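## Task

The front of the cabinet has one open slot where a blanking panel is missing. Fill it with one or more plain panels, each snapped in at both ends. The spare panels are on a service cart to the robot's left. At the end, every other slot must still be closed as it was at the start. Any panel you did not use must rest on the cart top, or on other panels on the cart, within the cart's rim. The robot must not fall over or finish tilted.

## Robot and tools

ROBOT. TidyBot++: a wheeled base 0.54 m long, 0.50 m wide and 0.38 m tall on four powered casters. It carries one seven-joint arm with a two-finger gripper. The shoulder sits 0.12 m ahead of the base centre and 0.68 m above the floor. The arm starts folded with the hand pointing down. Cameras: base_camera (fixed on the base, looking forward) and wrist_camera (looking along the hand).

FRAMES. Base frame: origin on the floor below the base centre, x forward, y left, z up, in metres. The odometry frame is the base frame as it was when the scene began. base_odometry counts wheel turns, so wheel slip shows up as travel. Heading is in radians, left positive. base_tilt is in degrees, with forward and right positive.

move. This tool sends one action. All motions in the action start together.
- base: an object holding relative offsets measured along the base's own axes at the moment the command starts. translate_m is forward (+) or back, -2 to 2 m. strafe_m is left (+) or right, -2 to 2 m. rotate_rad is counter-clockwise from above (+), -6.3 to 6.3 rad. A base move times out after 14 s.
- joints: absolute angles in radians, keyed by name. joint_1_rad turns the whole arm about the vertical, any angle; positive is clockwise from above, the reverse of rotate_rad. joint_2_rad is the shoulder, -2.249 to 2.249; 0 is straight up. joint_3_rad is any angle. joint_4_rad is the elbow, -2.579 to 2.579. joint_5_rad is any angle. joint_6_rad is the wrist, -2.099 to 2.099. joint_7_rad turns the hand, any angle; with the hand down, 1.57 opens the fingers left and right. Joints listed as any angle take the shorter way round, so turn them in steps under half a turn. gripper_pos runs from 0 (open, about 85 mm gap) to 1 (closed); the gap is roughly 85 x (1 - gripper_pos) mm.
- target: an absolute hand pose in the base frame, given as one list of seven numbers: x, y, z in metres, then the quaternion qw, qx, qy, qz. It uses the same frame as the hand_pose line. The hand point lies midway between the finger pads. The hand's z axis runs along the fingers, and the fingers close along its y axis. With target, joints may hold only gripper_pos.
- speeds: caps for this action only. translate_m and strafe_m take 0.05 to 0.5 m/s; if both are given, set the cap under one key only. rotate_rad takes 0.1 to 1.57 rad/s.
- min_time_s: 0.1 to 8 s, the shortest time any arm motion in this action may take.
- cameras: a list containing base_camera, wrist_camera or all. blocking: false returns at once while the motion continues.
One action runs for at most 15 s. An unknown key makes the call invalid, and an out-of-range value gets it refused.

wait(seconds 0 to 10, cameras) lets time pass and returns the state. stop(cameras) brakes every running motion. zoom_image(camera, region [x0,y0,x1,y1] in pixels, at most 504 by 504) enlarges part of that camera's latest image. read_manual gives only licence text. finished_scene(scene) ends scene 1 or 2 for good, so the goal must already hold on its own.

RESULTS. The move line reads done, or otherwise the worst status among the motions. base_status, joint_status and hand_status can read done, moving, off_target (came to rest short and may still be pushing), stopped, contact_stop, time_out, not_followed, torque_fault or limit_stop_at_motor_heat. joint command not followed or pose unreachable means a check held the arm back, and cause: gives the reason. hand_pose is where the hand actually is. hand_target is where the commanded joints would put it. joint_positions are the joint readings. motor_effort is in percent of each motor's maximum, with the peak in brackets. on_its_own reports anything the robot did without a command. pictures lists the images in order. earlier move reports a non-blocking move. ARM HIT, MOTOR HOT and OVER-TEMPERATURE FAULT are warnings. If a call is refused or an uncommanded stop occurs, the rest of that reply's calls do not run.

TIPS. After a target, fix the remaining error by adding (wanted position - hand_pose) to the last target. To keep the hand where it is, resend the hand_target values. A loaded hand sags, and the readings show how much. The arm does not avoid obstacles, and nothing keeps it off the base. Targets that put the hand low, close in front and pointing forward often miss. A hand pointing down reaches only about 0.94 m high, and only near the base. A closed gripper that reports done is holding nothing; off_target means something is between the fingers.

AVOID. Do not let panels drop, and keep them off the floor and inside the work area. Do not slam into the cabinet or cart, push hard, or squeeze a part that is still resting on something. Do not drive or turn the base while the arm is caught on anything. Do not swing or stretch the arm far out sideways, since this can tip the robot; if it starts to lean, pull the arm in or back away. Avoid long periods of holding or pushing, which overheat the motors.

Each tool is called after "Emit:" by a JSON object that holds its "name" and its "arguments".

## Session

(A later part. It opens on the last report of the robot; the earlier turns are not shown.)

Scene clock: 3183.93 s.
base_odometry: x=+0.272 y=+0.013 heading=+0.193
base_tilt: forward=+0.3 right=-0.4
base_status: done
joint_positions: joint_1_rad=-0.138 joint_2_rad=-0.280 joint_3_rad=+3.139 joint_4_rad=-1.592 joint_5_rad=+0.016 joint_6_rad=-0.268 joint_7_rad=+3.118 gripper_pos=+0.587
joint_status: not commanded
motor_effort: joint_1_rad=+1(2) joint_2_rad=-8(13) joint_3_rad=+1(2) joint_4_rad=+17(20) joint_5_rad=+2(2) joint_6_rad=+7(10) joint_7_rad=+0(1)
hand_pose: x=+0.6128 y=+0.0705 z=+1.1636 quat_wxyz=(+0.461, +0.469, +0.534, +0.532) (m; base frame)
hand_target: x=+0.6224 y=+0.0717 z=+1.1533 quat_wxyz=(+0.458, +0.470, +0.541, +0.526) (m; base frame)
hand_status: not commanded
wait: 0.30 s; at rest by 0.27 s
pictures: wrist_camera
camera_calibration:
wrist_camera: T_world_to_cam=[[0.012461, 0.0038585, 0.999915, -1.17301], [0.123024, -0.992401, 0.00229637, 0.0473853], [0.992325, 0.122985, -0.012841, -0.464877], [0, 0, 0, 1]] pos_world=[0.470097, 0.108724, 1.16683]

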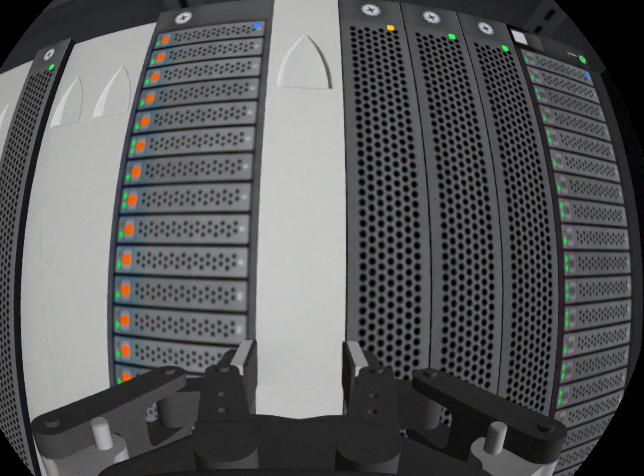

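Emit:
{"name": "move", "arguments": {"base": {"translate_m": -0.003, "strafe_m": -0.0014}, "speeds": {"translate_m": 0.05}}}

Emit:
{"name": "move", "arguments": {"base": {"translate_m": 0.004}, "speeds": {"translate_m": 0.05}}}

Emit:
{"name": "wait", "arguments": {"seconds": 0.3, "cameras": ["wrist_camera"]}}

Emit:
{"name": "zoom_image", "arguments": {"camera": "wrist_camera", "region": [220, 0, 380, 120]}}

Scene clock: 3211.33 s.
move: done
base_odometry: x=+0.269 y=+0.011 heading=+0.193
base_tilt: forward=+0.3 right=-0.5
base_status: done
joint_positions: joint_1_rad=-0.138 joint_2_rad=-0.279 joint_3_rad=+3.139 joint_4_rad=-1.592 joint_5_rad=+0.016 joint_6_rad=-0.268 joint_7_rad=+3.118 gripper_pos=+0.587
joint_status: not commanded
motor_effort: joint_1_rad=+1(3) joint_2_rad=-8(11) joint_3_rad=+0(3) joint_4_rad=+17(18) joint_5_rad=+2(3) joint_6_rad=+6(9) joint_7_rad=+0(1)
hand_pose: x=+0.6131 y=+0.0706 z=+1.1635 quat_wxyz=(+0.461, +0.469, +0.534, +0.532) (m; base frame)
hand_target: x=+0.6224 y=+0.0717 z=+1.1533 quat_wxyz=(+0.458, +0.470, +0.541, +0.526) (m; base frame)
hand_status: not commanded
pictures: none

Scene clock: 3211.90 s.
move: done
base_odometry: x=+0.273 y=+0.012 heading=+0.193
base_tilt: forward=+0.3 right=-0.5
base_status: done
joint_positions: joint_1_rad=-0.139 joint_2_rad=-0.280 joint_3_rad=+3.137 joint_4_rad=-1.592 joint_5_rad=+0.016 joint_6_rad=-0.268 joint_7_rad=+3.118 gripper_pos=+0.587
joint_status: not commanded
motor_effort: joint_1_rad=+0(4) joint_2_rad=-7(9) joint_3_rad=+0(5) joint_4_rad=+17(18) joint_5_rad=+1(2) joint_6_rad=+7(9) joint_7_rad=+0(1)
hand_pose: x=+0.6126 y=+0.0721 z=+1.1638 quat_wxyz=(+0.460, +0.468, +0.535, +0.533) (m; base frame)
hand_target: x=+0.6224 y=+0.0717 z=+1.1533 quat_wxyz=(+0.458, +0.470, +0.541, +0.526) (m; base frame)
hand_status: not commanded
pictures: none

Scene clock: 3212.20 s.
base_odometry: x=+0.273 y=+0.012 heading=+0.193
base_tilt: forward=+0.3 right=-0.5
base_status: done
joint_positions: joint_1_rad=-0.139 joint_2_rad=-0.280 joint_3_rad=+3.137 joint_4_rad=-1.592 joint_5_rad=+0.016 joint_6_rad=-0.268 joint_7_rad=+3.118 gripper_pos=+0.587
joint_status: not commanded
motor_effort: joint_1_rad=+1(4) joint_2_rad=-7(9) joint_3_rad=+0(5) joint_4_rad=+17(18) joint_5_rad=+2(2) joint_6_rad=+7(9) joint_7_rad=+0(1)
hand_pose: x=+0.6126 y=+0.0721 z=+1.1638 quat_wxyz=(+0.460, +0.468, +0.535, +0.533) (m; base frame)
hand_target: x=+0.6224 y=+0.0717 z=+1.1533 quat_wxyz=(+0.458, +0.470, +0.541, +0.526) (m; base frame)
hand_status: not commanded
wait: 0.30 s; at rest by 0.27 s
pictures: wrist_camera
camera_calibration:
wrist_camera: T_world_to_cam=[[0.0121036, 0.00425116, 0.999918, -1.17299], [0.125623, -0.992074, 0.00269719, 0.0468979], [0.992004, 0.12558, -0.0125417, -0.465107], [0, 0, 0, 1]] pos_world=[0.469694, 0.109921, 1.16693]

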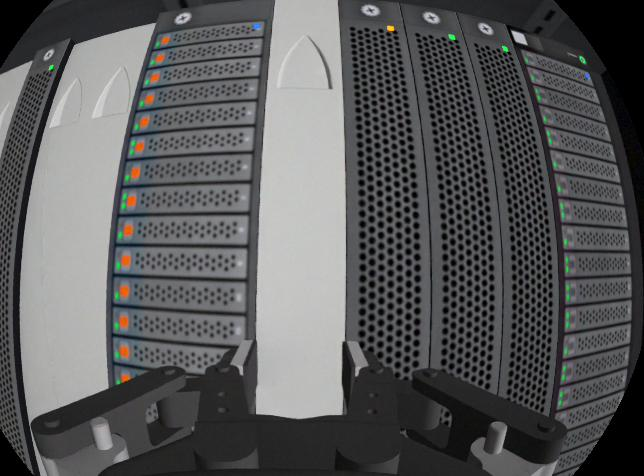

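Scaled by 3.150.

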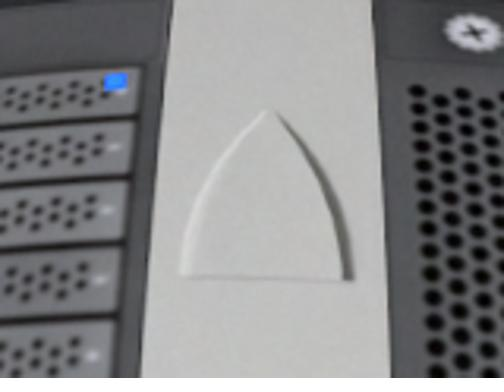

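Emit:
{"name": "move", "arguments": {"base": {"translate_m": 0.003, "strafe_m": 0.0014}, "speeds": {"translate_m": 0.05}}}

Emit:
{"name": "wait", "arguments": {"seconds": 0.3, "cameras": ["wrist_camera"]}}

Emit:
{"name": "zoom_image", "arguments": {"camera": "wrist_camera", "region": [220, 0, 380, 120]}}

Scene clock: 3219.00 s.
move: done
base_odometry: x=+0.276 y=+0.014 heading=+0.193
base_tilt: forward=+0.3 right=-0.5
base_status: done
joint_positions: joint_1_rad=-0.139 joint_2_rad=-0.281 joint_3_rad=+3.137 joint_4_rad=-1.591 joint_5_rad=+0.016 joint_6_rad=-0.268 joint_7_rad=+3.118 gripper_pos=+0.587
joint_status: not commanded
motor_effort: joint_1_rad=+1(2) joint_2_rad=-7(8) joint_3_rad=+0(3) joint_4_rad=+17(18) joint_5_rad=+2(2) joint_6_rad=+6(8) joint_7_rad=+0(1)
hand_pose: x=+0.6122 y=+0.0720 z=+1.1643 quat_wxyz=(+0.460, +0.468, +0.534, +0.533) (m; base frame)
hand_target: x=+0.6224 y=+0.0717 z=+1.1533 quat_wxyz=(+0.458, +0.470, +0.541, +0.526) (m; base frame)
hand_status: not commanded
pictures: none

Scene clock: 3219.30 s.
base_odometry: x=+0.276 y=+0.014 heading=+0.193
base_tilt: forward=+0.3 right=-0.5
base_status: done
joint_positions: joint_1_rad=-0.139 joint_2_rad=-0.281 joint_3_rad=+3.137 joint_4_rad=-1.591 joint_5_rad=+0.016 joint_6_rad=-0.268 joint_7_rad=+3.118 gripper_pos=+0.587
joint_status: not commanded
motor_effort: joint_1_rad=+2(2) joint_2_rad=-7(8) joint_3_rad=+1(3) joint_4_rad=+17(18) joint_5_rad=+2(2) joint_6_rad=+7(8) joint_7_rad=+0(1)
hand_pose: x=+0.6122 y=+0.0720 z=+1.1643 quat_wxyz=(+0.460, +0.468, +0.534, +0.533) (m; base frame)
hand_target: x=+0.6224 y=+0.0717 z=+1.1533 quat_wxyz=(+0.458, +0.470, +0.541, +0.526) (m; base frame)
hand_status: not commanded
wait: 0.30 s; at rest by 0.27 s
pictures: wrist_camera
camera_calibration:
wrist_camera: T_world_to_cam=[[0.0111113, 0.00412757, 0.99993, -1.17282], [0.12562, -0.992075, 0.00269924, 0.0468345], [0.992016, 0.125581, -0.0115418, -0.465966], [0, 0, 0, 1]] pos_world=[0.469394, 0.109821, 1.16723]

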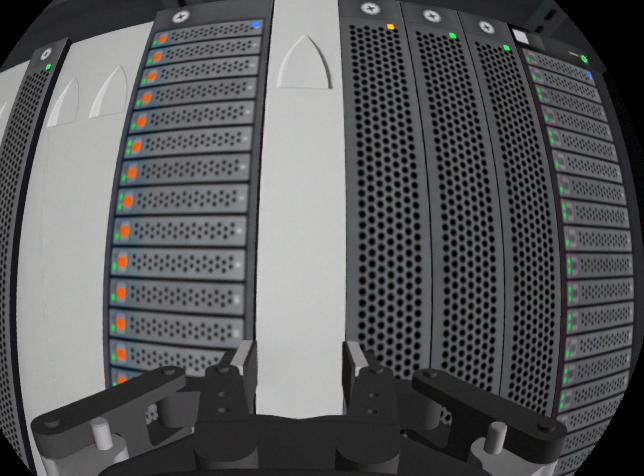

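Scaled by 3.150.

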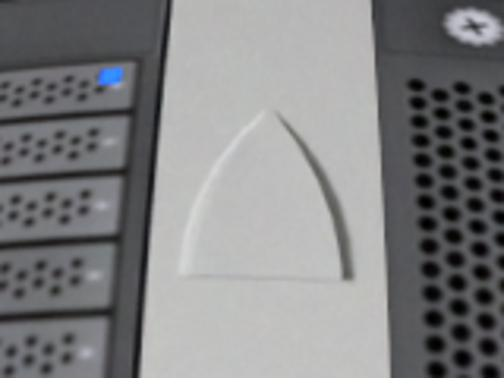

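Emit:
{"name": "move", "arguments": {"base": {"translate_m": 0.003}, "speeds": {"translate_m": 0.05}}}

Emit:
{"name": "wait", "arguments": {"seconds": 0.3, "cameras": ["wrist_camera"]}}

Emit:
{"name": "zoom_image", "arguments": {"camera": "wrist_camera", "region": [220, 0, 380, 120]}}

Emit:
{"name": "zoom_image", "arguments": {"camera": "wrist_camera", "region": [200, 260, 400, 420]}}

Scene clock: 3225.57 s.
move: done
base_odometry: x=+0.279 y=+0.015 heading=+0.193
base_tilt: forward=+0.3 right=-0.4
base_status: done
joint_positions: joint_1_rad=-0.139 joint_2_rad=-0.287 joint_3_rad=+3.136 joint_4_rad=-1.595 joint_5_rad=+0.016 joint_6_rad=-0.269 joint_7_rad=+3.118 gripper_pos=+0.587
joint_status: not commanded
motor_effort: joint_1_rad=+1(4) joint_2_rad=-6(8) joint_3_rad=+1(4) joint_4_rad=+21(25) joint_5_rad=+2(2) joint_6_rad=+11(17) joint_7_rad=+0(1)
hand_pose: x=+0.6096 y=+0.0720 z=+1.1648 quat_wxyz=(+0.461, +0.467, +0.534, +0.533) (m; base frame)
hand_target: x=+0.6224 y=+0.0717 z=+1.1533 quat_wxyz=(+0.458, +0.470, +0.541, +0.526) (m; base frame)
hand_status: not commanded
pictures: none

Scene clock: 3225.87 s.
base_odometry: x=+0.279 y=+0.015 heading=+0.193
base_tilt: forward=+0.3 right=-0.5
base_status: done
joint_positions: joint_1_rad=-0.139 joint_2_rad=-0.286 joint_3_rad=+3.136 joint_4_rad=-1.595 joint_5_rad=+0.016 joint_6_rad=-0.269 joint_7_rad=+3.118 gripper_pos=+0.587
joint_status: not commanded
motor_effort: joint_1_rad=+1(4) joint_2_rad=-6(8) joint_3_rad=+1(4) joint_4_rad=+21(25) joint_5_rad=+1(2) joint_6_rad=+11(17) joint_7_rad=+0(1)
hand_pose: x=+0.6097 y=+0.0720 z=+1.1648 quat_wxyz=(+0.461, +0.467, +0.534, +0.533) (m; base frame)
hand_target: x=+0.6224 y=+0.0717 z=+1.1533 quat_wxyz=(+0.458, +0.470, +0.541, +0.526) (m; base frame)
hand_status: not commanded
wait: 0.30 s; at rest by 0.27 s
pictures: wrist_camera
camera_calibration:
wrist_camera: T_world_to_cam=[[0.00969498, 0.00415898, 0.999944, -1.17244], [0.12622, -0.991998, 0.00290216, 0.0466343], [0.991955, 0.126185, -0.0101423, -0.465053], [0, 0, 0, 1]] pos_world=[0.466792, 0.10982, 1.16753]

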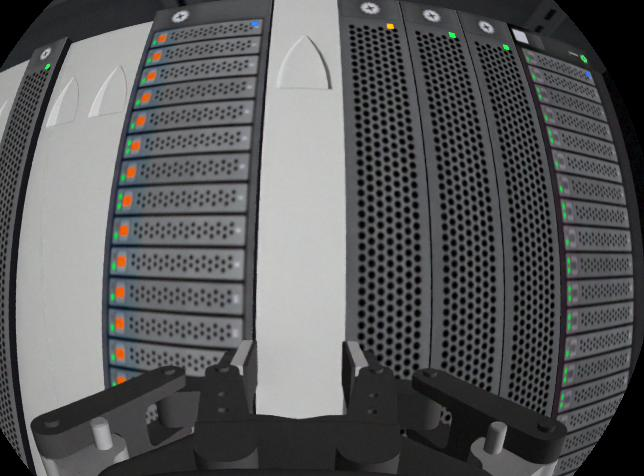

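Scaled by 3.150.

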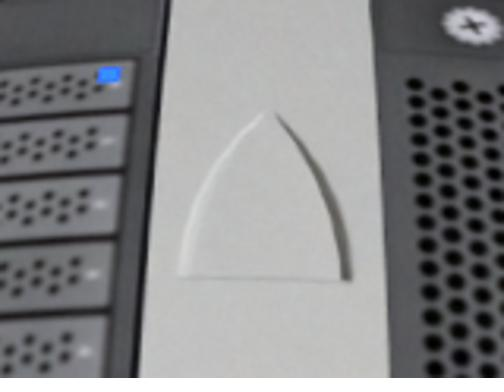

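Scaled by 2.520.

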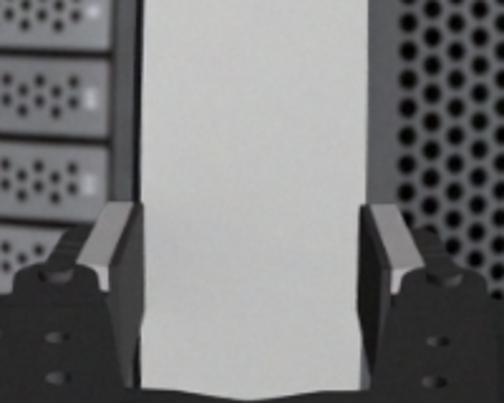

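Emit:
{"name": "move", "arguments": {"base": {"translate_m": -0.002}, "speeds": {"translate_m": 0.05}}}

Emit:
{"name": "move", "arguments": {"joints": {"gripper_pos": 0.60}}}

Emit:
{"name": "move", "arguments": {"joints": {"gripper_pos": 0.56}, "cameras": ["wrist_camera"]}}

Scene clock: 3232.63 s.
move: done
base_odometry: x=+0.277 y=+0.014 heading=+0.193
base_tilt: forward=+0.3 right=-0.5
base_status: done
joint_positions: joint_1_rad=-0.139 joint_2_rad=-0.284 joint_3_rad=+3.136 joint_4_rad=-1.593 joint_5_rad=+0.016 joint_6_rad=-0.269 joint_7_rad=+3.118 gripper_pos=+0.587
joint_status: not commanded
motor_effort: joint_1_rad=+0(2) joint_2_rad=-8(10) joint_3_rad=-1(1) joint_4_rad=+18(20) joint_5_rad=+1(2) joint_6_rad=+8(11) joint_7_rad=+0(1)
hand_pose: x=+0.6108 y=+0.0722 z=+1.1644 quat_wxyz=(+0.460, +0.467, +0.534, +0.533) (m; base frame)
hand_target: x=+0.6224 y=+0.0717 z=+1.1533 quat_wxyz=(+0.458, +0.470, +0.541, +0.526) (m; base frame)
hand_status: not commanded
pictures: none

Scene clock: 3233.23 s.
move: done
base_odometry: x=+0.277 y=+0.014 heading=+0.193
base_tilt: forward=+0.3 right=-0.5
base_status: not commanded
joint_positions: joint_1_rad=-0.139 joint_2_rad=-0.284 joint_3_rad=+3.136 joint_4_rad=-1.593 joint_5_rad=+0.016 joint_6_rad=-0.269 joint_7_rad=+3.118 gripper_pos=+0.587
joint_status: all done
motor_effort: joint_1_rad=+0(1) joint_2_rad=-8(9) joint_3_rad=+0(1) joint_4_rad=+18(18) joint_5_rad=+1(2) joint_6_rad=+7(8) joint_7_rad=+0(1)
hand_pose: x=+0.6108 y=+0.0722 z=+1.1644 quat_wxyz=(+0.460, +0.467, +0.534, +0.533) (m; base frame)
hand_target: x=+0.6224 y=+0.0717 z=+1.1533 quat_wxyz=(+0.458, +0.470, +0.541, +0.526) (m; base frame)
hand_status: not commanded
pictures: none

Scene clock: 3233.67 s.
move: done
base_odometry: x=+0.277 y=+0.014 heading=+0.193
base_tilt: forward=+0.4 right=-0.5
base_status: not commanded
joint_positions: joint_1_rad=-0.139 joint_2_rad=-0.284 joint_3_rad=+3.136 joint_4_rad=-1.593 joint_5_rad=+0.016 joint_6_rad=-0.269 joint_7_rad=+3.118 gripper_pos=+0.558
joint_status: all done
motor_effort: joint_1_rad=+1(2) joint_2_rad=-9(9) joint_3_rad=+0(1) joint_4_rad=+18(19) joint_5_rad=+2(2) joint_6_rad=+8(8) joint_7_rad=+1(1)
hand_pose: x=+0.6108 y=+0.0722 z=+1.1643 quat_wxyz=(+0.460, +0.467, +0.534, +0.533) (m; base frame)
hand_target: x=+0.6224 y=+0.0717 z=+1.1533 quat_wxyz=(+0.458, +0.470, +0.541, +0.526) (m; base frame)
hand_status: not commanded
pictures: wrist_camera
camera_calibration:
wrist_camera: T_world_to_cam=[[0.0108981, 0.00420878, 0.999932, -1.17271], [0.126223, -0.991998, 0.00279971, 0.0467136], [0.991942, 0.126184, -0.0113421, -0.464754], [0, 0, 0, 1]] pos_world=[0.467893, 0.10992, 1.16723]

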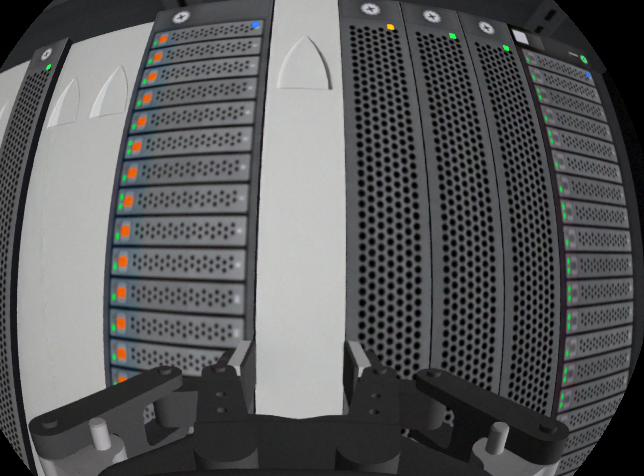

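Emit:
{"name": "move", "arguments": {"joints": {"gripper_pos": 0.53}, "cameras": ["wrist_camera"]}}

Emit:
{"name": "move", "arguments": {"joints": {"gripper_pos": 0.50}, "cameras": ["wrist_camera"]}}

Scene clock: 3236.63 s.
move: done
base_odometry: x=+0.277 y=+0.014 heading=+0.193
base_tilt: forward=+0.3 right=-0.5
base_status: not commanded
joint_positions: joint_1_rad=-0.139 joint_2_rad=-0.282 joint_3_rad=+3.136 joint_4_rad=-1.593 joint_5_rad=+0.016 joint_6_rad=-0.269 joint_7_rad=+3.118 gripper_pos=+0.530
joint_status: all done
motor_effort: joint_1_rad=-1(1) joint_2_rad=-9(10) joint_3_rad=+0(0) joint_4_rad=+18(19) joint_5_rad=+1(2) joint_6_rad=+9(9) joint_7_rad=+0(1)
hand_pose: x=+0.6117 y=+0.0723 z=+1.1635 quat_wxyz=(+0.460, +0.468, +0.535, +0.533) (m; base frame)
hand_target: x=+0.6224 y=+0.0717 z=+1.1533 quat_wxyz=(+0.458, +0.470, +0.541, +0.526) (m; base frame)
hand_status: not commanded
pictures: wrist_camera
camera_calibration:
wrist_camera: T_world_to_cam=[[0.0126716, 0.00453155, 0.999909, -1.17296], [0.126229, -0.991997, 0.00289602, 0.046685], [0.99192, 0.126181, -0.0131422, -0.463569], [0, 0, 0, 1]] pos_world=[0.468794, 0.11012, 1.16663]

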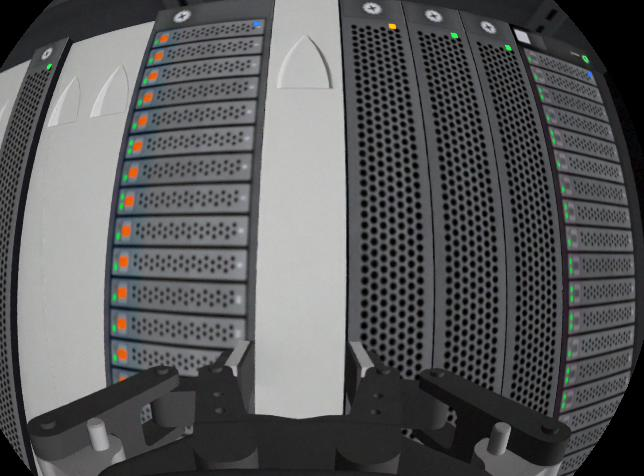

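Scene clock: 3237.10 s.
move: done
base_odometry: x=+0.277 y=+0.014 heading=+0.193
base_tilt: forward=+0.3 right=-0.5
base_status: not commanded
joint_positions: joint_1_rad=-0.139 joint_2_rad=-0.280 joint_3_rad=+3.136 joint_4_rad=-1.593 joint_5_rad=+0.016 joint_6_rad=-0.269 joint_7_rad=+3.118 gripper_pos=+0.500
joint_status: all done
motor_effort: joint_1_rad=+0(1) joint_2_rad=-8(10) joint_3_rad=+0(1) joint_4_rad=+19(20) joint_5_rad=+1(1) joint_6_rad=+9(9) joint_7_rad=-1(1)
hand_pose: x=+0.6127 y=+0.0725 z=+1.1624 quat_wxyz=(+0.459, +0.468, +0.535, +0.532) (m; base frame)
hand_target: x=+0.6224 y=+0.0717 z=+1.1533 quat_wxyz=(+0.458, +0.470, +0.541, +0.526) (m; base frame)
hand_status: not commanded
pictures: wrist_camera
camera_calibration:
wrist_camera: T_world_to_cam=[[0.0148542, 0.00480558, 0.999878, -1.1732], [0.126235, -0.991996, 0.00289234, 0.0466615], [0.991889, 0.126177, -0.015342, -0.462006], [0, 0, 0, 1]] pos_world=[0.469796, 0.11022, 1.16583]

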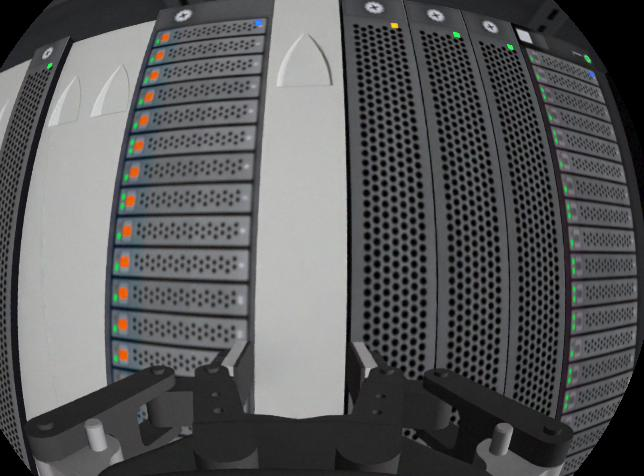

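Emit:
{"name": "move", "arguments": {"joints": {"gripper_pos": 0.40, "joint_2_rad": -0.2865}, "cameras": ["wrist_camera"]}}

Emit:
{"name": "zoom_image", "arguments": {"camera": "wrist_camera", "region": [220, 240, 400, 420]}}

Scene clock: 3241.30 s.
move: done
base_odometry: x=+0.277 y=+0.014 heading=+0.193
base_tilt: forward=+0.4 right=-0.5
base_status: not commanded
joint_positions: joint_1_rad=-0.139 joint_2_rad=-0.282 joint_3_rad=+3.136 joint_4_rad=-1.593 joint_5_rad=+0.016 joint_6_rad=-0.269 joint_7_rad=+3.118 gripper_pos=+0.400
joint_status: all done
motor_effort: joint_1_rad=+1(2) joint_2_rad=-10(11) joint_3_rad=+0(1) joint_4_rad=+19(20) joint_5_rad=+0(1) joint_6_rad=+8(9) joint_7_rad=+0(1)
hand_pose: x=+0.6117 y=+0.0723 z=+1.1634 quat_wxyz=(+0.460, +0.468, +0.535, +0.533) (m; base frame)
hand_target: x=+0.6100 y=+0.0700 z=+1.1664 quat_wxyz=(+0.464, +0.464, +0.534, +0.533) (m; base frame)
hand_status: not commanded
pictures: wrist_camera
camera_calibration:
wrist_camera: T_world_to_cam=[[0.0127833, 0.00444474, 0.999908, -1.17301], [0.126228, -0.991997, 0.00279581, 0.0468021], [0.991919, 0.126181, -0.013242, -0.463452], [0, 0, 0, 1]] pos_world=[0.468794, 0.11012, 1.16663]

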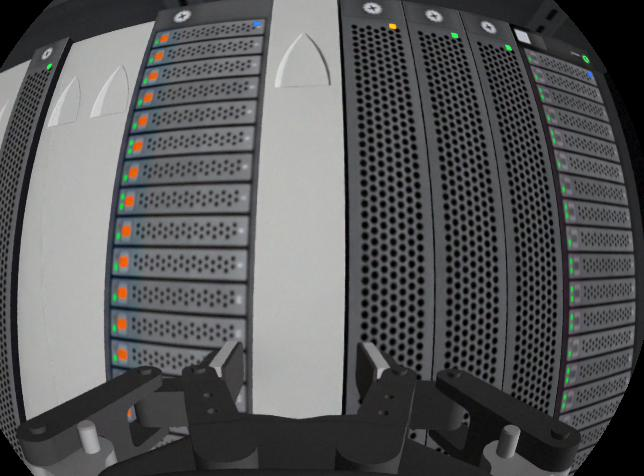

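Scaled by 2.800.

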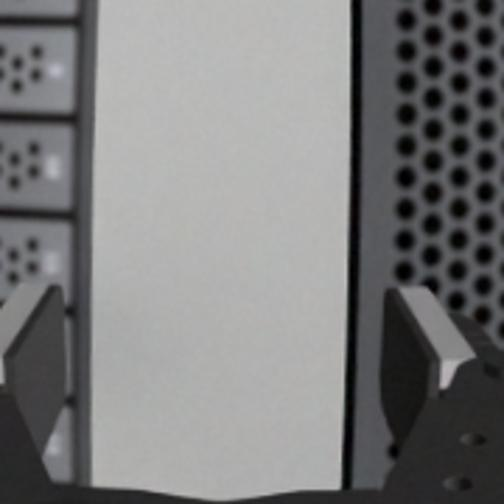

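Emit:
{"name": "move", "arguments": {"base": {"translate_m": -0.03}, "speeds": {"translate_m": 0.05}, "cameras": ["wrist_camera"]}}

Scene clock: 3251.90 s.
move: done
base_odometry: x=+0.247 y=+0.008 heading=+0.193
base_tilt: forward=+0.3 right=-0.4
base_status: done
joint_positions: joint_1_rad=-0.139 joint_2_rad=-0.285 joint_3_rad=+3.136 joint_4_rad=-1.593 joint_5_rad=+0.016 joint_6_rad=-0.269 joint_7_rad=+3.118 gripper_pos=+0.400
joint_status: not commanded
motor_effort: joint_1_rad=+1(2) joint_2_rad=-9(13) joint_3_rad=+0(1) joint_4_rad=+19(20) joint_5_rad=+1(1) joint_6_rad=+9(9) joint_7_rad=+0(1)
hand_pose: x=+0.6103 y=+0.0721 z=+1.1649 quat_wxyz=(+0.460, +0.467, +0.534, +0.533) (m; base frame)
hand_target: x=+0.6100 y=+0.0700 z=+1.1664 quat_wxyz=(+0.464, +0.464, +0.534, +0.533) (m; base frame)
hand_status: not commanded
pictures: wrist_camera
camera_calibration:
wrist_camera: T_world_to_cam=[[0.00980662, 0.00407217, 0.999944, -1.17259], [0.12622, -0.991998, 0.00280195, 0.0467744], [0.991954, 0.126185, -0.0102421, -0.465543], [0, 0, 0, 1]] pos_world=[0.467392, 0.10992, 1.16763]

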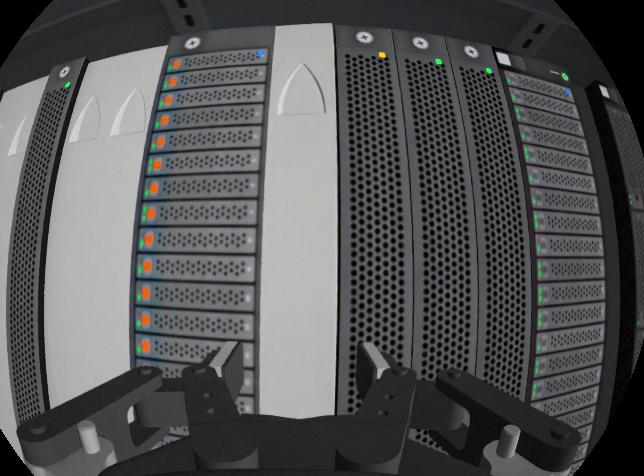

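Emit:
{"name": "move", "arguments": {"joints": {"gripper_pos": 1.0}, "base": {"strafe_m": 0.195}, "speeds": {"strafe_m": 0.15}, "cameras": ["wrist_camera"]}}

Scene clock: 3257.37 s.
move: done
base_odometry: x=+0.210 y=+0.200 heading=+0.193
base_tilt: forward=+0.3 right=-0.5
base_status: done
joint_positions: joint_1_rad=-0.139 joint_2_rad=-0.285 joint_3_rad=+3.136 joint_4_rad=-1.593 joint_5_rad=+0.016 joint_6_rad=-0.269 joint_7_rad=+3.118 gripper_pos=+0.999
joint_status: all done
motor_effort: joint_1_rad=+1(2) joint_2_rad=-10(10) joint_3_rad=+0(2) joint_4_rad=+19(20) joint_5_rad=+1(2) joint_6_rad=+9(10) joint_7_rad=+0(1)
hand_pose: x=+0.6103 y=+0.0721 z=+1.1649 quat_wxyz=(+0.460, +0.467, +0.534, +0.533) (m; base frame)
hand_target: x=+0.6100 y=+0.0700 z=+1.1664 quat_wxyz=(+0.464, +0.464, +0.534, +0.533) (m; base frame)
hand_status: not commanded
pictures: wrist_camera
camera_calibration:
wrist_camera: T_world_to_cam=[[0.00980633, 0.00407178, 0.999944, -1.17259], [0.126208, -0.992, 0.00280172, 0.0466815], [0.991955, 0.126173, -0.0102418, -0.46553], [0, 0, 0, 1]] pos_world=[0.467392, 0.10982, 1.16763]

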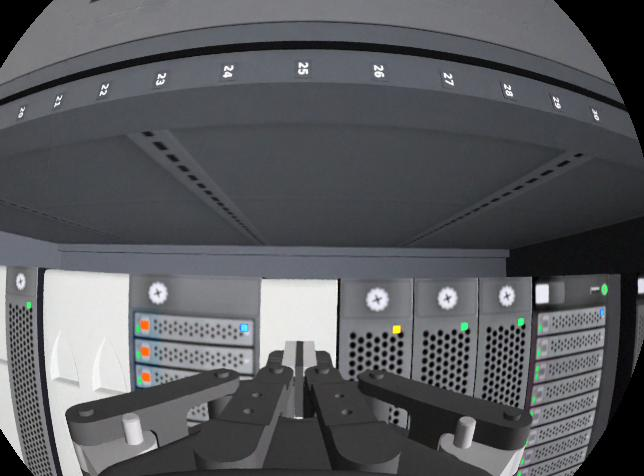

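Emit:
{"name": "move", "arguments": {"base": {"translate_m": 0.024, "strafe_m": 0.012}, "speeds": {"translate_m": 0.08}, "cameras": ["wrist_camera"]}}

Emit:
{"name": "zoom_image", "arguments": {"camera": "wrist_camera", "region": [220, 200, 380, 380]}}

Scene clock: 3265.40 s.
move: done
base_odometry: x=+0.231 y=+0.216 heading=+0.193
base_tilt: forward=+0.4 right=-0.5
base_status: done
joint_positions: joint_1_rad=-0.139 joint_2_rad=-0.286 joint_3_rad=+3.136 joint_4_rad=-1.593 joint_5_rad=+0.016 joint_6_rad=-0.269 joint_7_rad=+3.118 gripper_pos=+0.999
joint_status: not commanded
motor_effort: joint_1_rad=+0(1) joint_2_rad=-10(12) joint_3_rad=+0(1) joint_4_rad=+19(20) joint_5_rad=+1(1) joint_6_rad=+9(10) joint_7_rad=-1(1)
hand_pose: x=+0.6096 y=+0.0720 z=+1.1656 quat_wxyz=(+0.461, +0.467, +0.534, +0.534) (m; base frame)
hand_target: x=+0.6100 y=+0.0700 z=+1.1664 quat_wxyz=(+0.464, +0.464, +0.534, +0.533) (m; base frame)
hand_status: not commanded
pictures: wrist_camera
camera_calibration:
wrist_camera: T_world_to_cam=[[0.00831809, 0.00388551, 0.999958, -1.17248], [0.126204, -0.992, 0.00280478, 0.0466674], [0.991969, 0.126175, -0.00874191, -0.466575], [0, 0, 0, 1]] pos_world=[0.466691, 0.10972, 1.16822]

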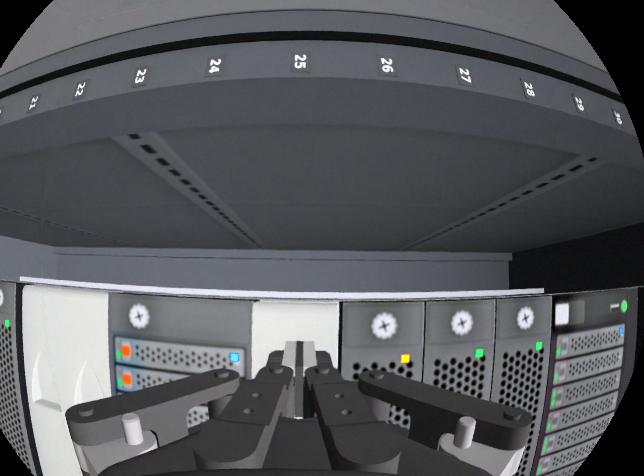

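Scaled by 2.800.

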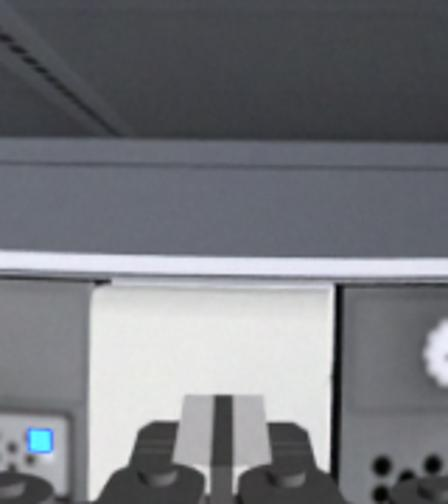

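Emit:
{"name": "move", "arguments": {"base": {"translate_m": 0.008}, "speeds": {"translate_m": 0.05}, "cameras": ["wrist_camera"]}}

Emit:
{"name": "zoom_image", "arguments": {"camera": "wrist_camera", "region": [220, 240, 380, 380]}}

Scene clock: 3270.30 s.
move: done
base_odometry: x=+0.239 y=+0.218 heading=+0.194
base_tilt: forward=+0.4 right=-0.5
base_status: done
joint_positions: joint_1_rad=-0.139 joint_2_rad=-0.289 joint_3_rad=+3.136 joint_4_rad=-1.593 joint_5_rad=+0.016 joint_6_rad=-0.269 joint_7_rad=+3.118 gripper_pos=+0.999
joint_status: not commanded
motor_effort: joint_1_rad=+1(2) joint_2_rad=-10(10) joint_3_rad=+0(1) joint_4_rad=+19(20) joint_5_rad=+1(1) joint_6_rad=+9(10) joint_7_rad=-1(1)
hand_pose: x=+0.6086 y=+0.0719 z=+1.1667 quat_wxyz=(+0.461, +0.466, +0.533, +0.534) (m; base frame)
hand_target: x=+0.6100 y=+0.0700 z=+1.1664 quat_wxyz=(+0.464, +0.464, +0.534, +0.533) (m; base frame)
hand_status: not commanded
pictures: wrist_camera
camera_calibration:
wrist_camera: T_world_to_cam=[[0.00624693, 0.00352551, 0.999974, -1.17219], [0.126198, -0.992001, 0.00270903, 0.0468197], [0.991985, 0.126178, -0.00664187, -0.467926], [0, 0, 0, 1]] pos_world=[0.46559, 0.10962, 1.16892]

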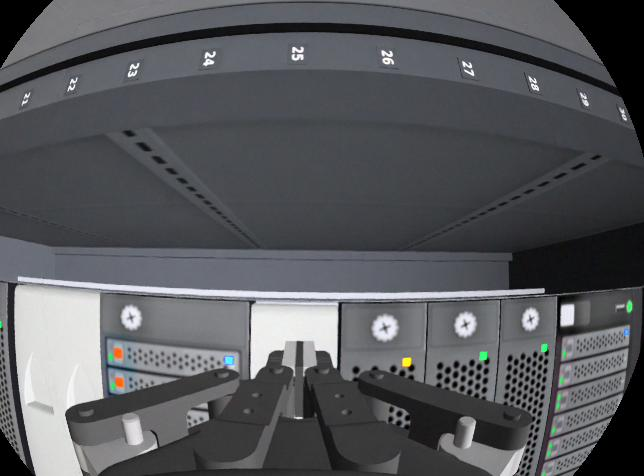

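Scaled by 3.150.

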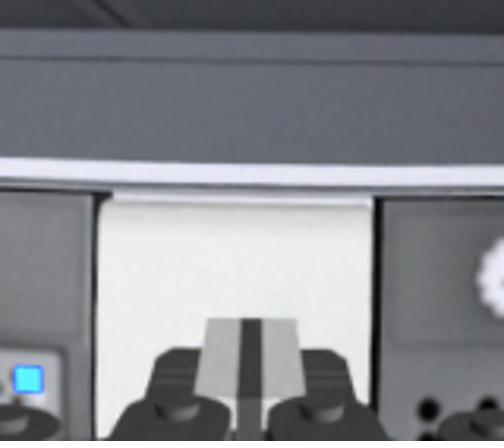

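Emit:
{"name": "move", "arguments": {"base": {"translate_m": 0.004}, "speeds": {"translate_m": 0.05}}}

Emit:
{"name": "move", "arguments": {"base": {"translate_m": 0.004}, "speeds": {"translate_m": 0.05}, "cameras": ["wrist_camera"]}}

Emit:
{"name": "zoom_image", "arguments": {"camera": "wrist_camera", "region": [220, 240, 380, 380]}}

Scene clock: 3274.30 s.
move: done
base_odometry: x=+0.243 y=+0.219 heading=+0.194
base_tilt: forward=+0.3 right=-0.5
base_status: done
joint_positions: joint_1_rad=-0.139 joint_2_rad=-0.295 joint_3_rad=+3.136 joint_4_rad=-1.593 joint_5_rad=+0.016 joint_6_rad=-0.269 joint_7_rad=+3.118 gripper_pos=+0.999
joint_status: not commanded
motor_effort: joint_1_rad=+0(3) joint_2_rad=-8(10) joint_3_rad=+0(3) joint_4_rad=+18(22) joint_5_rad=+1(2) joint_6_rad=+8(13) joint_7_rad=+0(2)
hand_pose: x=+0.6056 y=+0.0715 z=+1.1698 quat_wxyz=(+0.463, +0.465, +0.532, +0.536) (m; base frame)
hand_target: x=+0.6100 y=+0.0700 z=+1.1664 quat_wxyz=(+0.464, +0.464, +0.534, +0.533) (m; base frame)
hand_status: not commanded
pictures: none

Scene clock: 3274.90 s.
move: done
base_odometry: x=+0.247 y=+0.220 heading=+0.194
base_tilt: forward=+0.3 right=-0.5
base_status: done
joint_positions: joint_1_rad=-0.139 joint_2_rad=-0.300 joint_3_rad=+3.136 joint_4_rad=-1.593 joint_5_rad=+0.016 joint_6_rad=-0.269 joint_7_rad=+3.118 gripper_pos=+0.999
joint_status: not commanded
motor_effort: joint_1_rad=+0(2) joint_2_rad=-8(9) joint_3_rad=+1(2) joint_4_rad=+19(22) joint_5_rad=+1(1) joint_6_rad=+10(14) joint_7_rad=-1(1)
hand_pose: x=+0.6030 y=+0.0711 z=+1.1724 quat_wxyz=(+0.464, +0.464, +0.530, +0.537) (m; base frame)
hand_target: x=+0.6100 y=+0.0700 z=+1.1664 quat_wxyz=(+0.464, +0.464, +0.534, +0.533) (m; base frame)
hand_status: not commanded
pictures: wrist_camera
camera_calibration:
wrist_camera: T_world_to_cam=[[-0.0052509, 0.00198557, 0.999984, -1.17089], [0.12618, -0.992004, 0.00263229, 0.0468199], [0.991993, 0.126192, 0.00495838, -0.475847], [0, 0, 0, 1]] pos_world=[0.459981, 0.108818, 1.17311]

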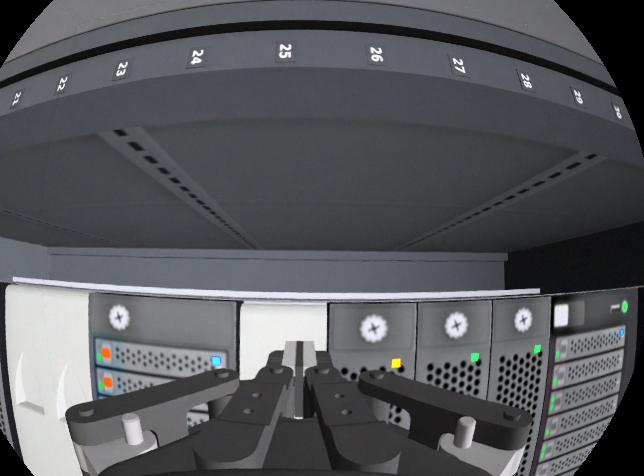

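Scaled by 3.150.

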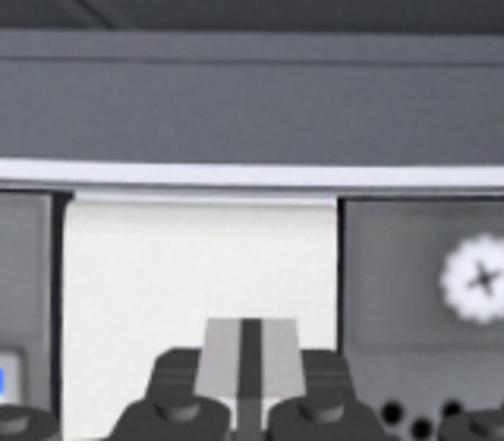

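Emit:
{"name": "move", "arguments": {"base": {"translate_m": -0.009}, "speeds": {"translate_m": 0.05}}}

Emit:
{"name": "move", "arguments": {"joints": {"joint_2_rad": -0.262}, "min_time_s": 1}}

Scene clock: 3287.20 s.
move: done
base_odometry: x=+0.238 y=+0.218 heading=+0.194
base_tilt: forward=+0.3 right=-0.5
base_status: done
joint_positions: joint_1_rad=-0.139 joint_2_rad=-0.296 joint_3_rad=+3.136 joint_4_rad=-1.593 joint_5_rad=+0.016 joint_6_rad=-0.269 joint_7_rad=+3.118 gripper_pos=+0.999
joint_status: not commanded
motor_effort: joint_1_rad=+1(1) joint_2_rad=-9(12) joint_3_rad=+1(1) joint_4_rad=+19(20) joint_5_rad=+1(1) joint_6_rad=+9(9) joint_7_rad=+0(1)
hand_pose: x=+0.6051 y=+0.0714 z=+1.1702 quat_wxyz=(+0.463, +0.465, +0.531, +0.536) (m; base frame)
hand_target: x=+0.6100 y=+0.0700 z=+1.1664 quat_wxyz=(+0.464, +0.464, +0.534, +0.533) (m; base frame)
hand_status: not commanded
pictures: none

Scene clock: 3288.50 s.
move: done
base_odometry: x=+0.238 y=+0.218 heading=+0.194
base_tilt: forward=+0.3 right=-0.5
base_status: not commanded
joint_positions: joint_1_rad=-0.139 joint_2_rad=-0.282 joint_3_rad=+3.136 joint_4_rad=-1.593 joint_5_rad=+0.016 joint_6_rad=-0.269 joint_7_rad=+3.118 gripper_pos=+0.999
joint_status: all done
motor_effort: joint_1_rad=+0(2) joint_2_rad=-9(11) joint_3_rad=+0(1) joint_4_rad=+19(20) joint_5_rad=+1(1) joint_6_rad=+9(10) joint_7_rad=+0(1)
hand_pose: x=+0.6119 y=+0.0723 z=+1.1633 quat_wxyz=(+0.460, +0.468, +0.535, +0.532) (m; base frame)
hand_target: x=+0.6217 y=+0.0716 z=+1.1541 quat_wxyz=(+0.458, +0.470, +0.540, +0.526) (m; base frame)
hand_status: not commanded
pictures: none

Emit:
{"name": "move", "arguments": {"joints": {"joint_2_rad": -0.24}, "min_time_s": 1}}

Emit:
{"name": "move", "arguments": {"joints": {"joint_2_rad": -0.21}, "min_time_s": 1, "cameras": ["wrist_camera"]}}

Emit:
{"name": "zoom_image", "arguments": {"camera": "wrist_camera", "region": [220, 240, 380, 380]}}

Scene clock: 3295.90 s.
move: done
base_odometry: x=+0.238 y=+0.218 heading=+0.194
base_tilt: forward=+0.3 right=-0.5
base_status: not commanded
joint_positions: joint_1_rad=-0.139 joint_2_rad=-0.281 joint_3_rad=+3.136 joint_4_rad=-1.593 joint_5_rad=+0.016 joint_6_rad=-0.269 joint_7_rad=+3.118 gripper_pos=+0.999
joint_status: all done
motor_effort: joint_1_rad=+1(1) joint_2_rad=-6(9) joint_3_rad=+0(1) joint_4_rad=+18(19) joint_5_rad=+1(1) joint_6_rad=+7(9) joint_7_rad=-1(1)
hand_pose: x=+0.6122 y=+0.0724 z=+1.1629 quat_wxyz=(+0.460, +0.468, +0.535, +0.532) (m; base frame)
hand_target: x=+0.6318 y=+0.0731 z=+1.1428 quat_wxyz=(+0.453, +0.475, +0.546, +0.520) (m; base frame)
hand_status: not commanded
pictures: none

Scene clock: 3297.20 s.
move: done
base_odometry: x=+0.238 y=+0.218 heading=+0.194
base_tilt: forward=+0.4 right=-0.5
base_status: not commanded
joint_positions: joint_1_rad=-0.139 joint_2_rad=-0.275 joint_3_rad=+3.136 joint_4_rad=-1.593 joint_5_rad=+0.016 joint_6_rad=-0.269 joint_7_rad=+3.118 gripper_pos=+0.999
joint_status: all done
motor_effort: joint_1_rad=+1(2) joint_2_rad=-2(7) joint_3_rad=+1(2) joint_4_rad=+16(20) joint_5_rad=+1(1) joint_6_rad=+7(10) joint_7_rad=-1(2)
hand_pose: x=+0.6149 y=+0.0728 z=+1.1602 quat_wxyz=(+0.458, +0.469, +0.537, +0.531) (m; base frame)
hand_target: x=+0.6453 y=+0.0749 z=+1.1271 quat_wxyz=(+0.446, +0.482, +0.554, +0.512) (m; base frame)
hand_status: not commanded
pictures: wrist_camera
camera_calibration:
wrist_camera: T_world_to_cam=[[0.0192194, 0.0053506, 0.999801, -1.17367], [0.126248, -0.991995, 0.00288194, 0.0466794], [0.991813, 0.126167, -0.019741, -0.459195], [0, 0, 0, 1]] pos_world=[0.472099, 0.110521, 1.16424]

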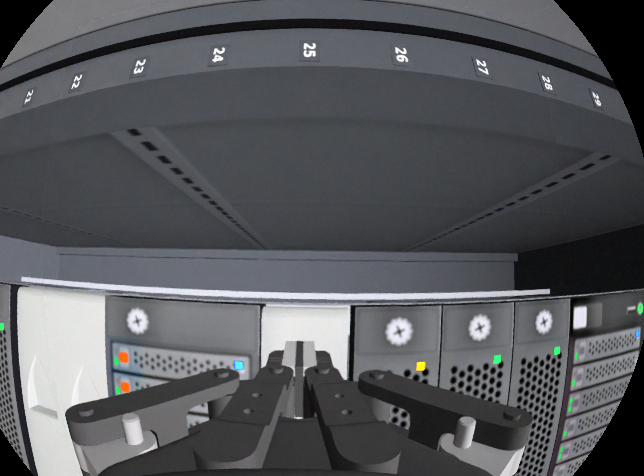

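Scaled by 3.150.

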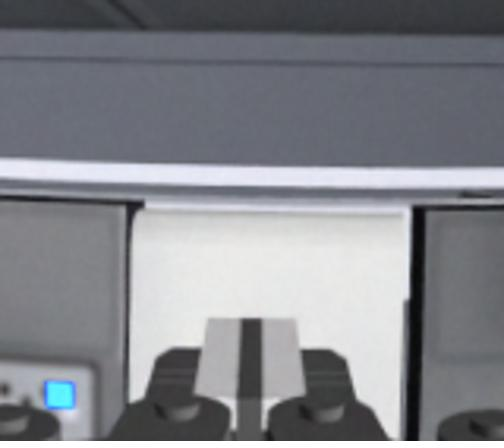

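Emit:
{"name": "move", "arguments": {"joints": {"joint_2_rad": -0.18}, "min_time_s": 1}}

Emit:
{"name": "move", "arguments": {"joints": {"joint_2_rad": -0.15}, "min_time_s": 1, "cameras": ["wrist_camera"]}}

Emit:
{"name": "zoom_image", "arguments": {"camera": "wrist_camera", "region": [220, 240, 380, 380]}}

Scene clock: 3304.40 s.
move: done
base_odometry: x=+0.238 y=+0.218 heading=+0.194
base_tilt: forward=+0.3 right=-0.5
base_status: not commanded
joint_positions: joint_1_rad=-0.139 joint_2_rad=-0.271 joint_3_rad=+3.136 joint_4_rad=-1.593 joint_5_rad=+0.016 joint_6_rad=-0.269 joint_7_rad=+3.118 gripper_pos=+0.999
joint_status: all done
motor_effort: joint_1_rad=+1(2) joint_2_rad=+3(4) joint_3_rad=+1(2) joint_4_rad=+16(17) joint_5_rad=+1(2) joint_6_rad=+8(9) joint_7_rad=-1(1)
hand_pose: x=+0.6170 y=+0.0731 z=+1.1582 quat_wxyz=(+0.457, +0.470, +0.538, +0.530) (m; base frame)
hand_target: x=+0.6583 y=+0.0767 z=+1.1109 quat_wxyz=(+0.439, +0.488, +0.561, +0.504) (m; base frame)
hand_status: not commanded
pictures: none

Scene clock: 3305.70 s.
move: off_target
base_odometry: x=+0.238 y=+0.218 heading=+0.194
base_tilt: forward=+0.3 right=-0.5
base_status: not commanded
joint_positions: joint_1_rad=-0.139 joint_2_rad=-0.270 joint_3_rad=+3.136 joint_4_rad=-1.593 joint_5_rad=+0.016 joint_6_rad=-0.269 joint_7_rad=+3.118 gripper_pos=+0.999
joint_status: joint_2_rad off_target (ended at -0.270, target -0.150)
motor_effort: joint_1_rad=+2(2) joint_2_rad=+6(8) joint_3_rad=+1(2) joint_4_rad=+16(16) joint_5_rad=+1(2) joint_6_rad=+8(9) joint_7_rad=-1(1)
hand_pose: x=+0.6173 y=+0.0731 z=+1.1579 quat_wxyz=(+0.457, +0.470, +0.538, +0.530) (m; base frame)
hand_target: x=+0.6708 y=+0.0784 z=+1.0944 quat_wxyz=(+0.431, +0.495, +0.569, +0.495) (m; base frame)
hand_status: not commanded
pictures: wrist_camera
camera_calibration:
wrist_camera: T_world_to_cam=[[0.023771, 0.00602144, 0.999699, -1.17424], [0.126275, -0.991991, 0.00297243, 0.0466593], [0.99171, 0.126166, -0.024341, -0.456264], [0, 0, 0, 1]] pos_world=[0.474502, 0.110921, 1.16264]

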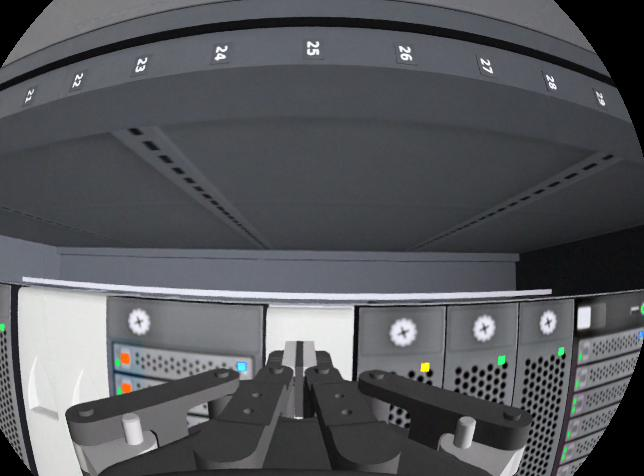

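Scaled by 3.150.

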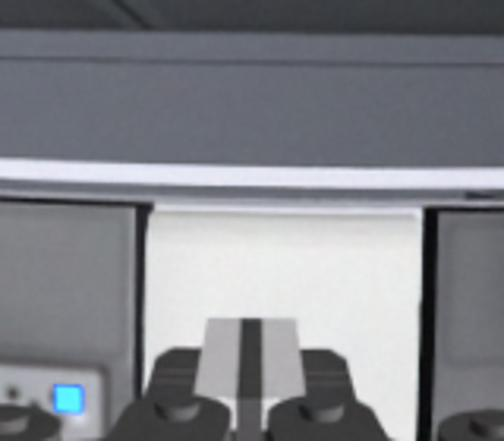

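Emit:
{"name": "move", "arguments": {"joints": {"joint_2_rad": -0.11}, "min_time_s": 1}}

Emit:
{"name": "move", "arguments": {"joints": {"joint_2_rad": -0.07}, "min_time_s": 1}}

Scene clock: 3312.73 s.
move: off_target
base_odometry: x=+0.238 y=+0.218 heading=+0.194
base_tilt: forward=+0.3 right=-0.5
base_status: not commanded
joint_positions: joint_1_rad=-0.139 joint_2_rad=-0.268 joint_3_rad=+3.136 joint_4_rad=-1.592 joint_5_rad=+0.016 joint_6_rad=-0.269 joint_7_rad=+3.118 gripper_pos=+0.999
joint_status: joint_2_rad off_target (ended at -0.268, target -0.110)
motor_effort: joint_1_rad=+1(3) joint_2_rad=+13(13) joint_3_rad=+2(2) joint_4_rad=+15(16) joint_5_rad=+1(2) joint_6_rad=+9(9) joint_7_rad=-1(1)
hand_pose: x=+0.6180 y=+0.0732 z=+1.1576 quat_wxyz=(+0.457, +0.471, +0.538, +0.529) (m; base frame)
hand_target: x=+0.6867 y=+0.0806 z=+1.0718 quat_wxyz=(+0.421, +0.503, +0.579, +0.484) (m; base frame)
hand_status: not commanded
pictures: none

Scene clock: 3314.00 s.
move: off_target
base_odometry: x=+0.238 y=+0.218 heading=+0.194
base_tilt: forward=+0.3 right=-0.5
base_status: not commanded
joint_positions: joint_1_rad=-0.139 joint_2_rad=-0.267 joint_3_rad=+3.136 joint_4_rad=-1.591 joint_5_rad=+0.016 joint_6_rad=-0.269 joint_7_rad=+3.118 gripper_pos=+0.999
joint_status: joint_2_rad off_target (ended at -0.267, target -0.070)
motor_effort: joint_1_rad=+2(3) joint_2_rad=+18(19) joint_3_rad=+3(3) joint_4_rad=+15(16) joint_5_rad=+1(2) joint_6_rad=+10(10) joint_7_rad=+0(1)
hand_pose: x=+0.6187 y=+0.0733 z=+1.1572 quat_wxyz=(+0.457, +0.471, +0.538, +0.529) (m; base frame)
hand_target: x=+0.7017 y=+0.0827 z=+1.0485 quat_wxyz=(+0.411, +0.512, +0.588, +0.472) (m; base frame)
hand_status: not commanded
pictures: none

Emit:
{"name": "move", "arguments": {"joints": {"joint_2_rad": -0.03}, "min_time_s": 1}}

Emit:
{"name": "move", "arguments": {"joints": {"joint_2_rad": 0.01}, "min_time_s": 1, "cameras": ["wrist_camera"]}}

Emit:
{"name": "zoom_image", "arguments": {"camera": "wrist_camera", "region": [220, 240, 380, 380]}}

Scene clock: 3317.67 s.
move: off_target
base_odometry: x=+0.238 y=+0.218 heading=+0.194
base_tilt: forward=+0.3 right=-0.5
base_status: not commanded
joint_positions: joint_1_rad=-0.139 joint_2_rad=-0.265 joint_3_rad=+3.136 joint_4_rad=-1.590 joint_5_rad=+0.016 joint_6_rad=-0.269 joint_7_rad=+3.118 gripper_pos=+0.999
joint_status: joint_2_rad off_target (ended at -0.265, target -0.030)
motor_effort: joint_1_rad=+1(3) joint_2_rad=+24(25) joint_3_rad=+3(3) joint_4_rad=+15(15) joint_5_rad=+1(2) joint_6_rad=+11(12) joint_7_rad=+0(1)
hand_pose: x=+0.6195 y=+0.0734 z=+1.1569 quat_wxyz=(+0.457, +0.471, +0.539, +0.529) (m; base frame)
hand_target: x=+0.7158 y=+0.0846 z=+1.0247 quat_wxyz=(+0.401, +0.520, +0.598, +0.460) (m; base frame)
hand_status: not commanded
pictures: none

Scene clock: 3318.93 s.
move: off_target
base_odometry: x=+0.237 y=+0.218 heading=+0.194
base_tilt: forward=+0.2 right=-0.4
base_status: not commanded
joint_positions: joint_1_rad=-0.139 joint_2_rad=-0.264 joint_3_rad=+3.136 joint_4_rad=-1.590 joint_5_rad=+0.016 joint_6_rad=-0.269 joint_7_rad=+3.118 gripper_pos=+0.999
joint_status: joint_2_rad off_target (ended at -0.264, target +0.010)
motor_effort: joint_1_rad=+1(3) joint_2_rad=+30(30) joint_3_rad=+4(4) joint_4_rad=+15(15) joint_5_rad=+1(2) joint_6_rad=+12(12) joint_7_rad=+0(1)
hand_pose: x=+0.6202 y=+0.0735 z=+1.1565 quat_wxyz=(+0.456, +0.471, +0.539, +0.529) (m; base frame)
hand_target: x=+0.7289 y=+0.0864 z=+1.0003 quat_wxyz=(+0.390, +0.528, +0.607, +0.448) (m; base frame)
hand_status: not commanded
pictures: wrist_camera
camera_calibration:
wrist_camera: T_world_to_cam=[[0.0272437, 0.00645816, 0.999608, -1.17492], [0.126298, -0.991988, 0.00296676, 0.0467009], [0.991618, 0.126167, -0.0278411, -0.455008], [0, 0, 0, 1]] pos_world=[0.477305, 0.111322, 1.16165]

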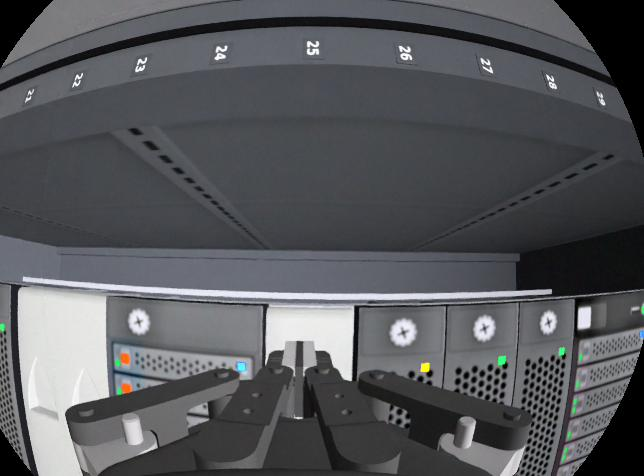

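Scaled by 3.150.

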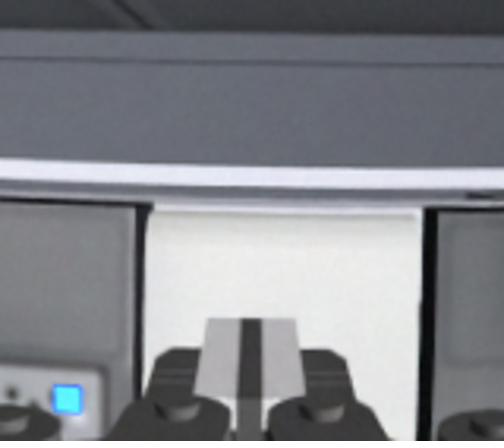

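Emit:
{"name": "move", "arguments": {"joints": {"joint_2_rad": -0.30}, "min_time_s": 1.5}}

Emit:
{"name": "move", "arguments": {"base": {"translate_m": -0.045}, "speeds": {"translate_m": 0.1}, "cameras": ["wrist_camera"]}}

Emit:
{"name": "zoom_image", "arguments": {"camera": "wrist_camera", "region": [0, 220, 400, 400]}}

Scene clock: 3325.17 s.
move: done
base_odometry: x=+0.238 y=+0.218 heading=+0.194
base_tilt: forward=+0.3 right=-0.5
base_status: not commanded
joint_positions: joint_1_rad=-0.139 joint_2_rad=-0.285 joint_3_rad=+3.136 joint_4_rad=-1.591 joint_5_rad=+0.016 joint_6_rad=-0.269 joint_7_rad=+3.118 gripper_pos=+0.999
joint_status: all done
motor_effort: joint_1_rad=+0(3) joint_2_rad=-10(31) joint_3_rad=+0(3) joint_4_rad=+19(24) joint_5_rad=+1(2) joint_6_rad=+9(17) joint_7_rad=+0(1)
hand_pose: x=+0.6102 y=+0.0721 z=+1.1665 quat_wxyz=(+0.461, +0.467, +0.533, +0.534) (m; base frame)
hand_target: x=+0.6035 y=+0.0691 z=+1.1731 quat_wxyz=(+0.467, +0.461, +0.530, +0.536) (m; base frame)
hand_status: not commanded
pictures: none

Scene clock: 3326.23 s.
move: done
base_odometry: x=+0.194 y=+0.209 heading=+0.194
base_tilt: forward=+0.3 right=-0.5
base_status: done
joint_positions: joint_1_rad=-0.139 joint_2_rad=-0.299 joint_3_rad=+3.136 joint_4_rad=-1.591 joint_5_rad=+0.016 joint_6_rad=-0.269 joint_7_rad=+3.118 gripper_pos=+0.999
joint_status: not commanded
motor_effort: joint_1_rad=+0(2) joint_2_rad=-9(12) joint_3_rad=+0(1) joint_4_rad=+19(20) joint_5_rad=+1(1) joint_6_rad=+9(9) joint_7_rad=-1(1)
hand_pose: x=+0.6034 y=+0.0712 z=+1.1735 quat_wxyz=(+0.464, +0.463, +0.530, +0.538) (m; base frame)
hand_target: x=+0.6035 y=+0.0691 z=+1.1731 quat_wxyz=(+0.467, +0.461, +0.530, +0.536) (m; base frame)
hand_status: not commanded
pictures: wrist_camera
camera_calibration:
wrist_camera: T_world_to_cam=[[-0.00662749, 0.00171247, 0.999977, -1.17101], [0.126178, -0.992004, 0.00253508, 0.0469691], [0.991986, 0.126191, 0.00635843, -0.477999], [0, 0, 0, 1]] pos_world=[0.46048, 0.108918, 1.17391]

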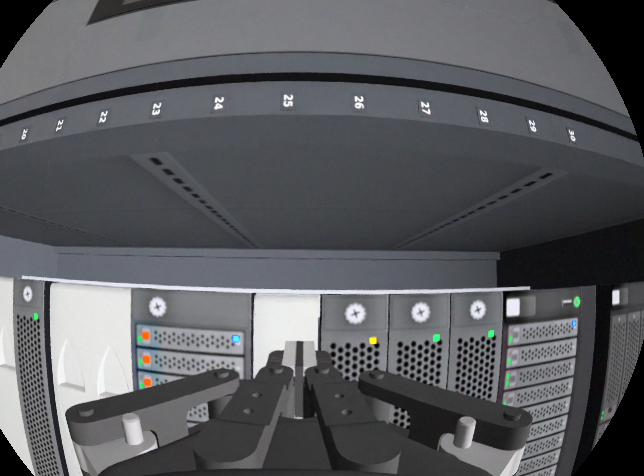

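Scaled by 1.260.

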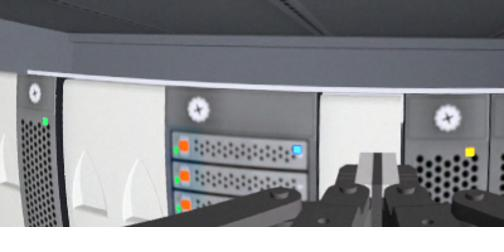

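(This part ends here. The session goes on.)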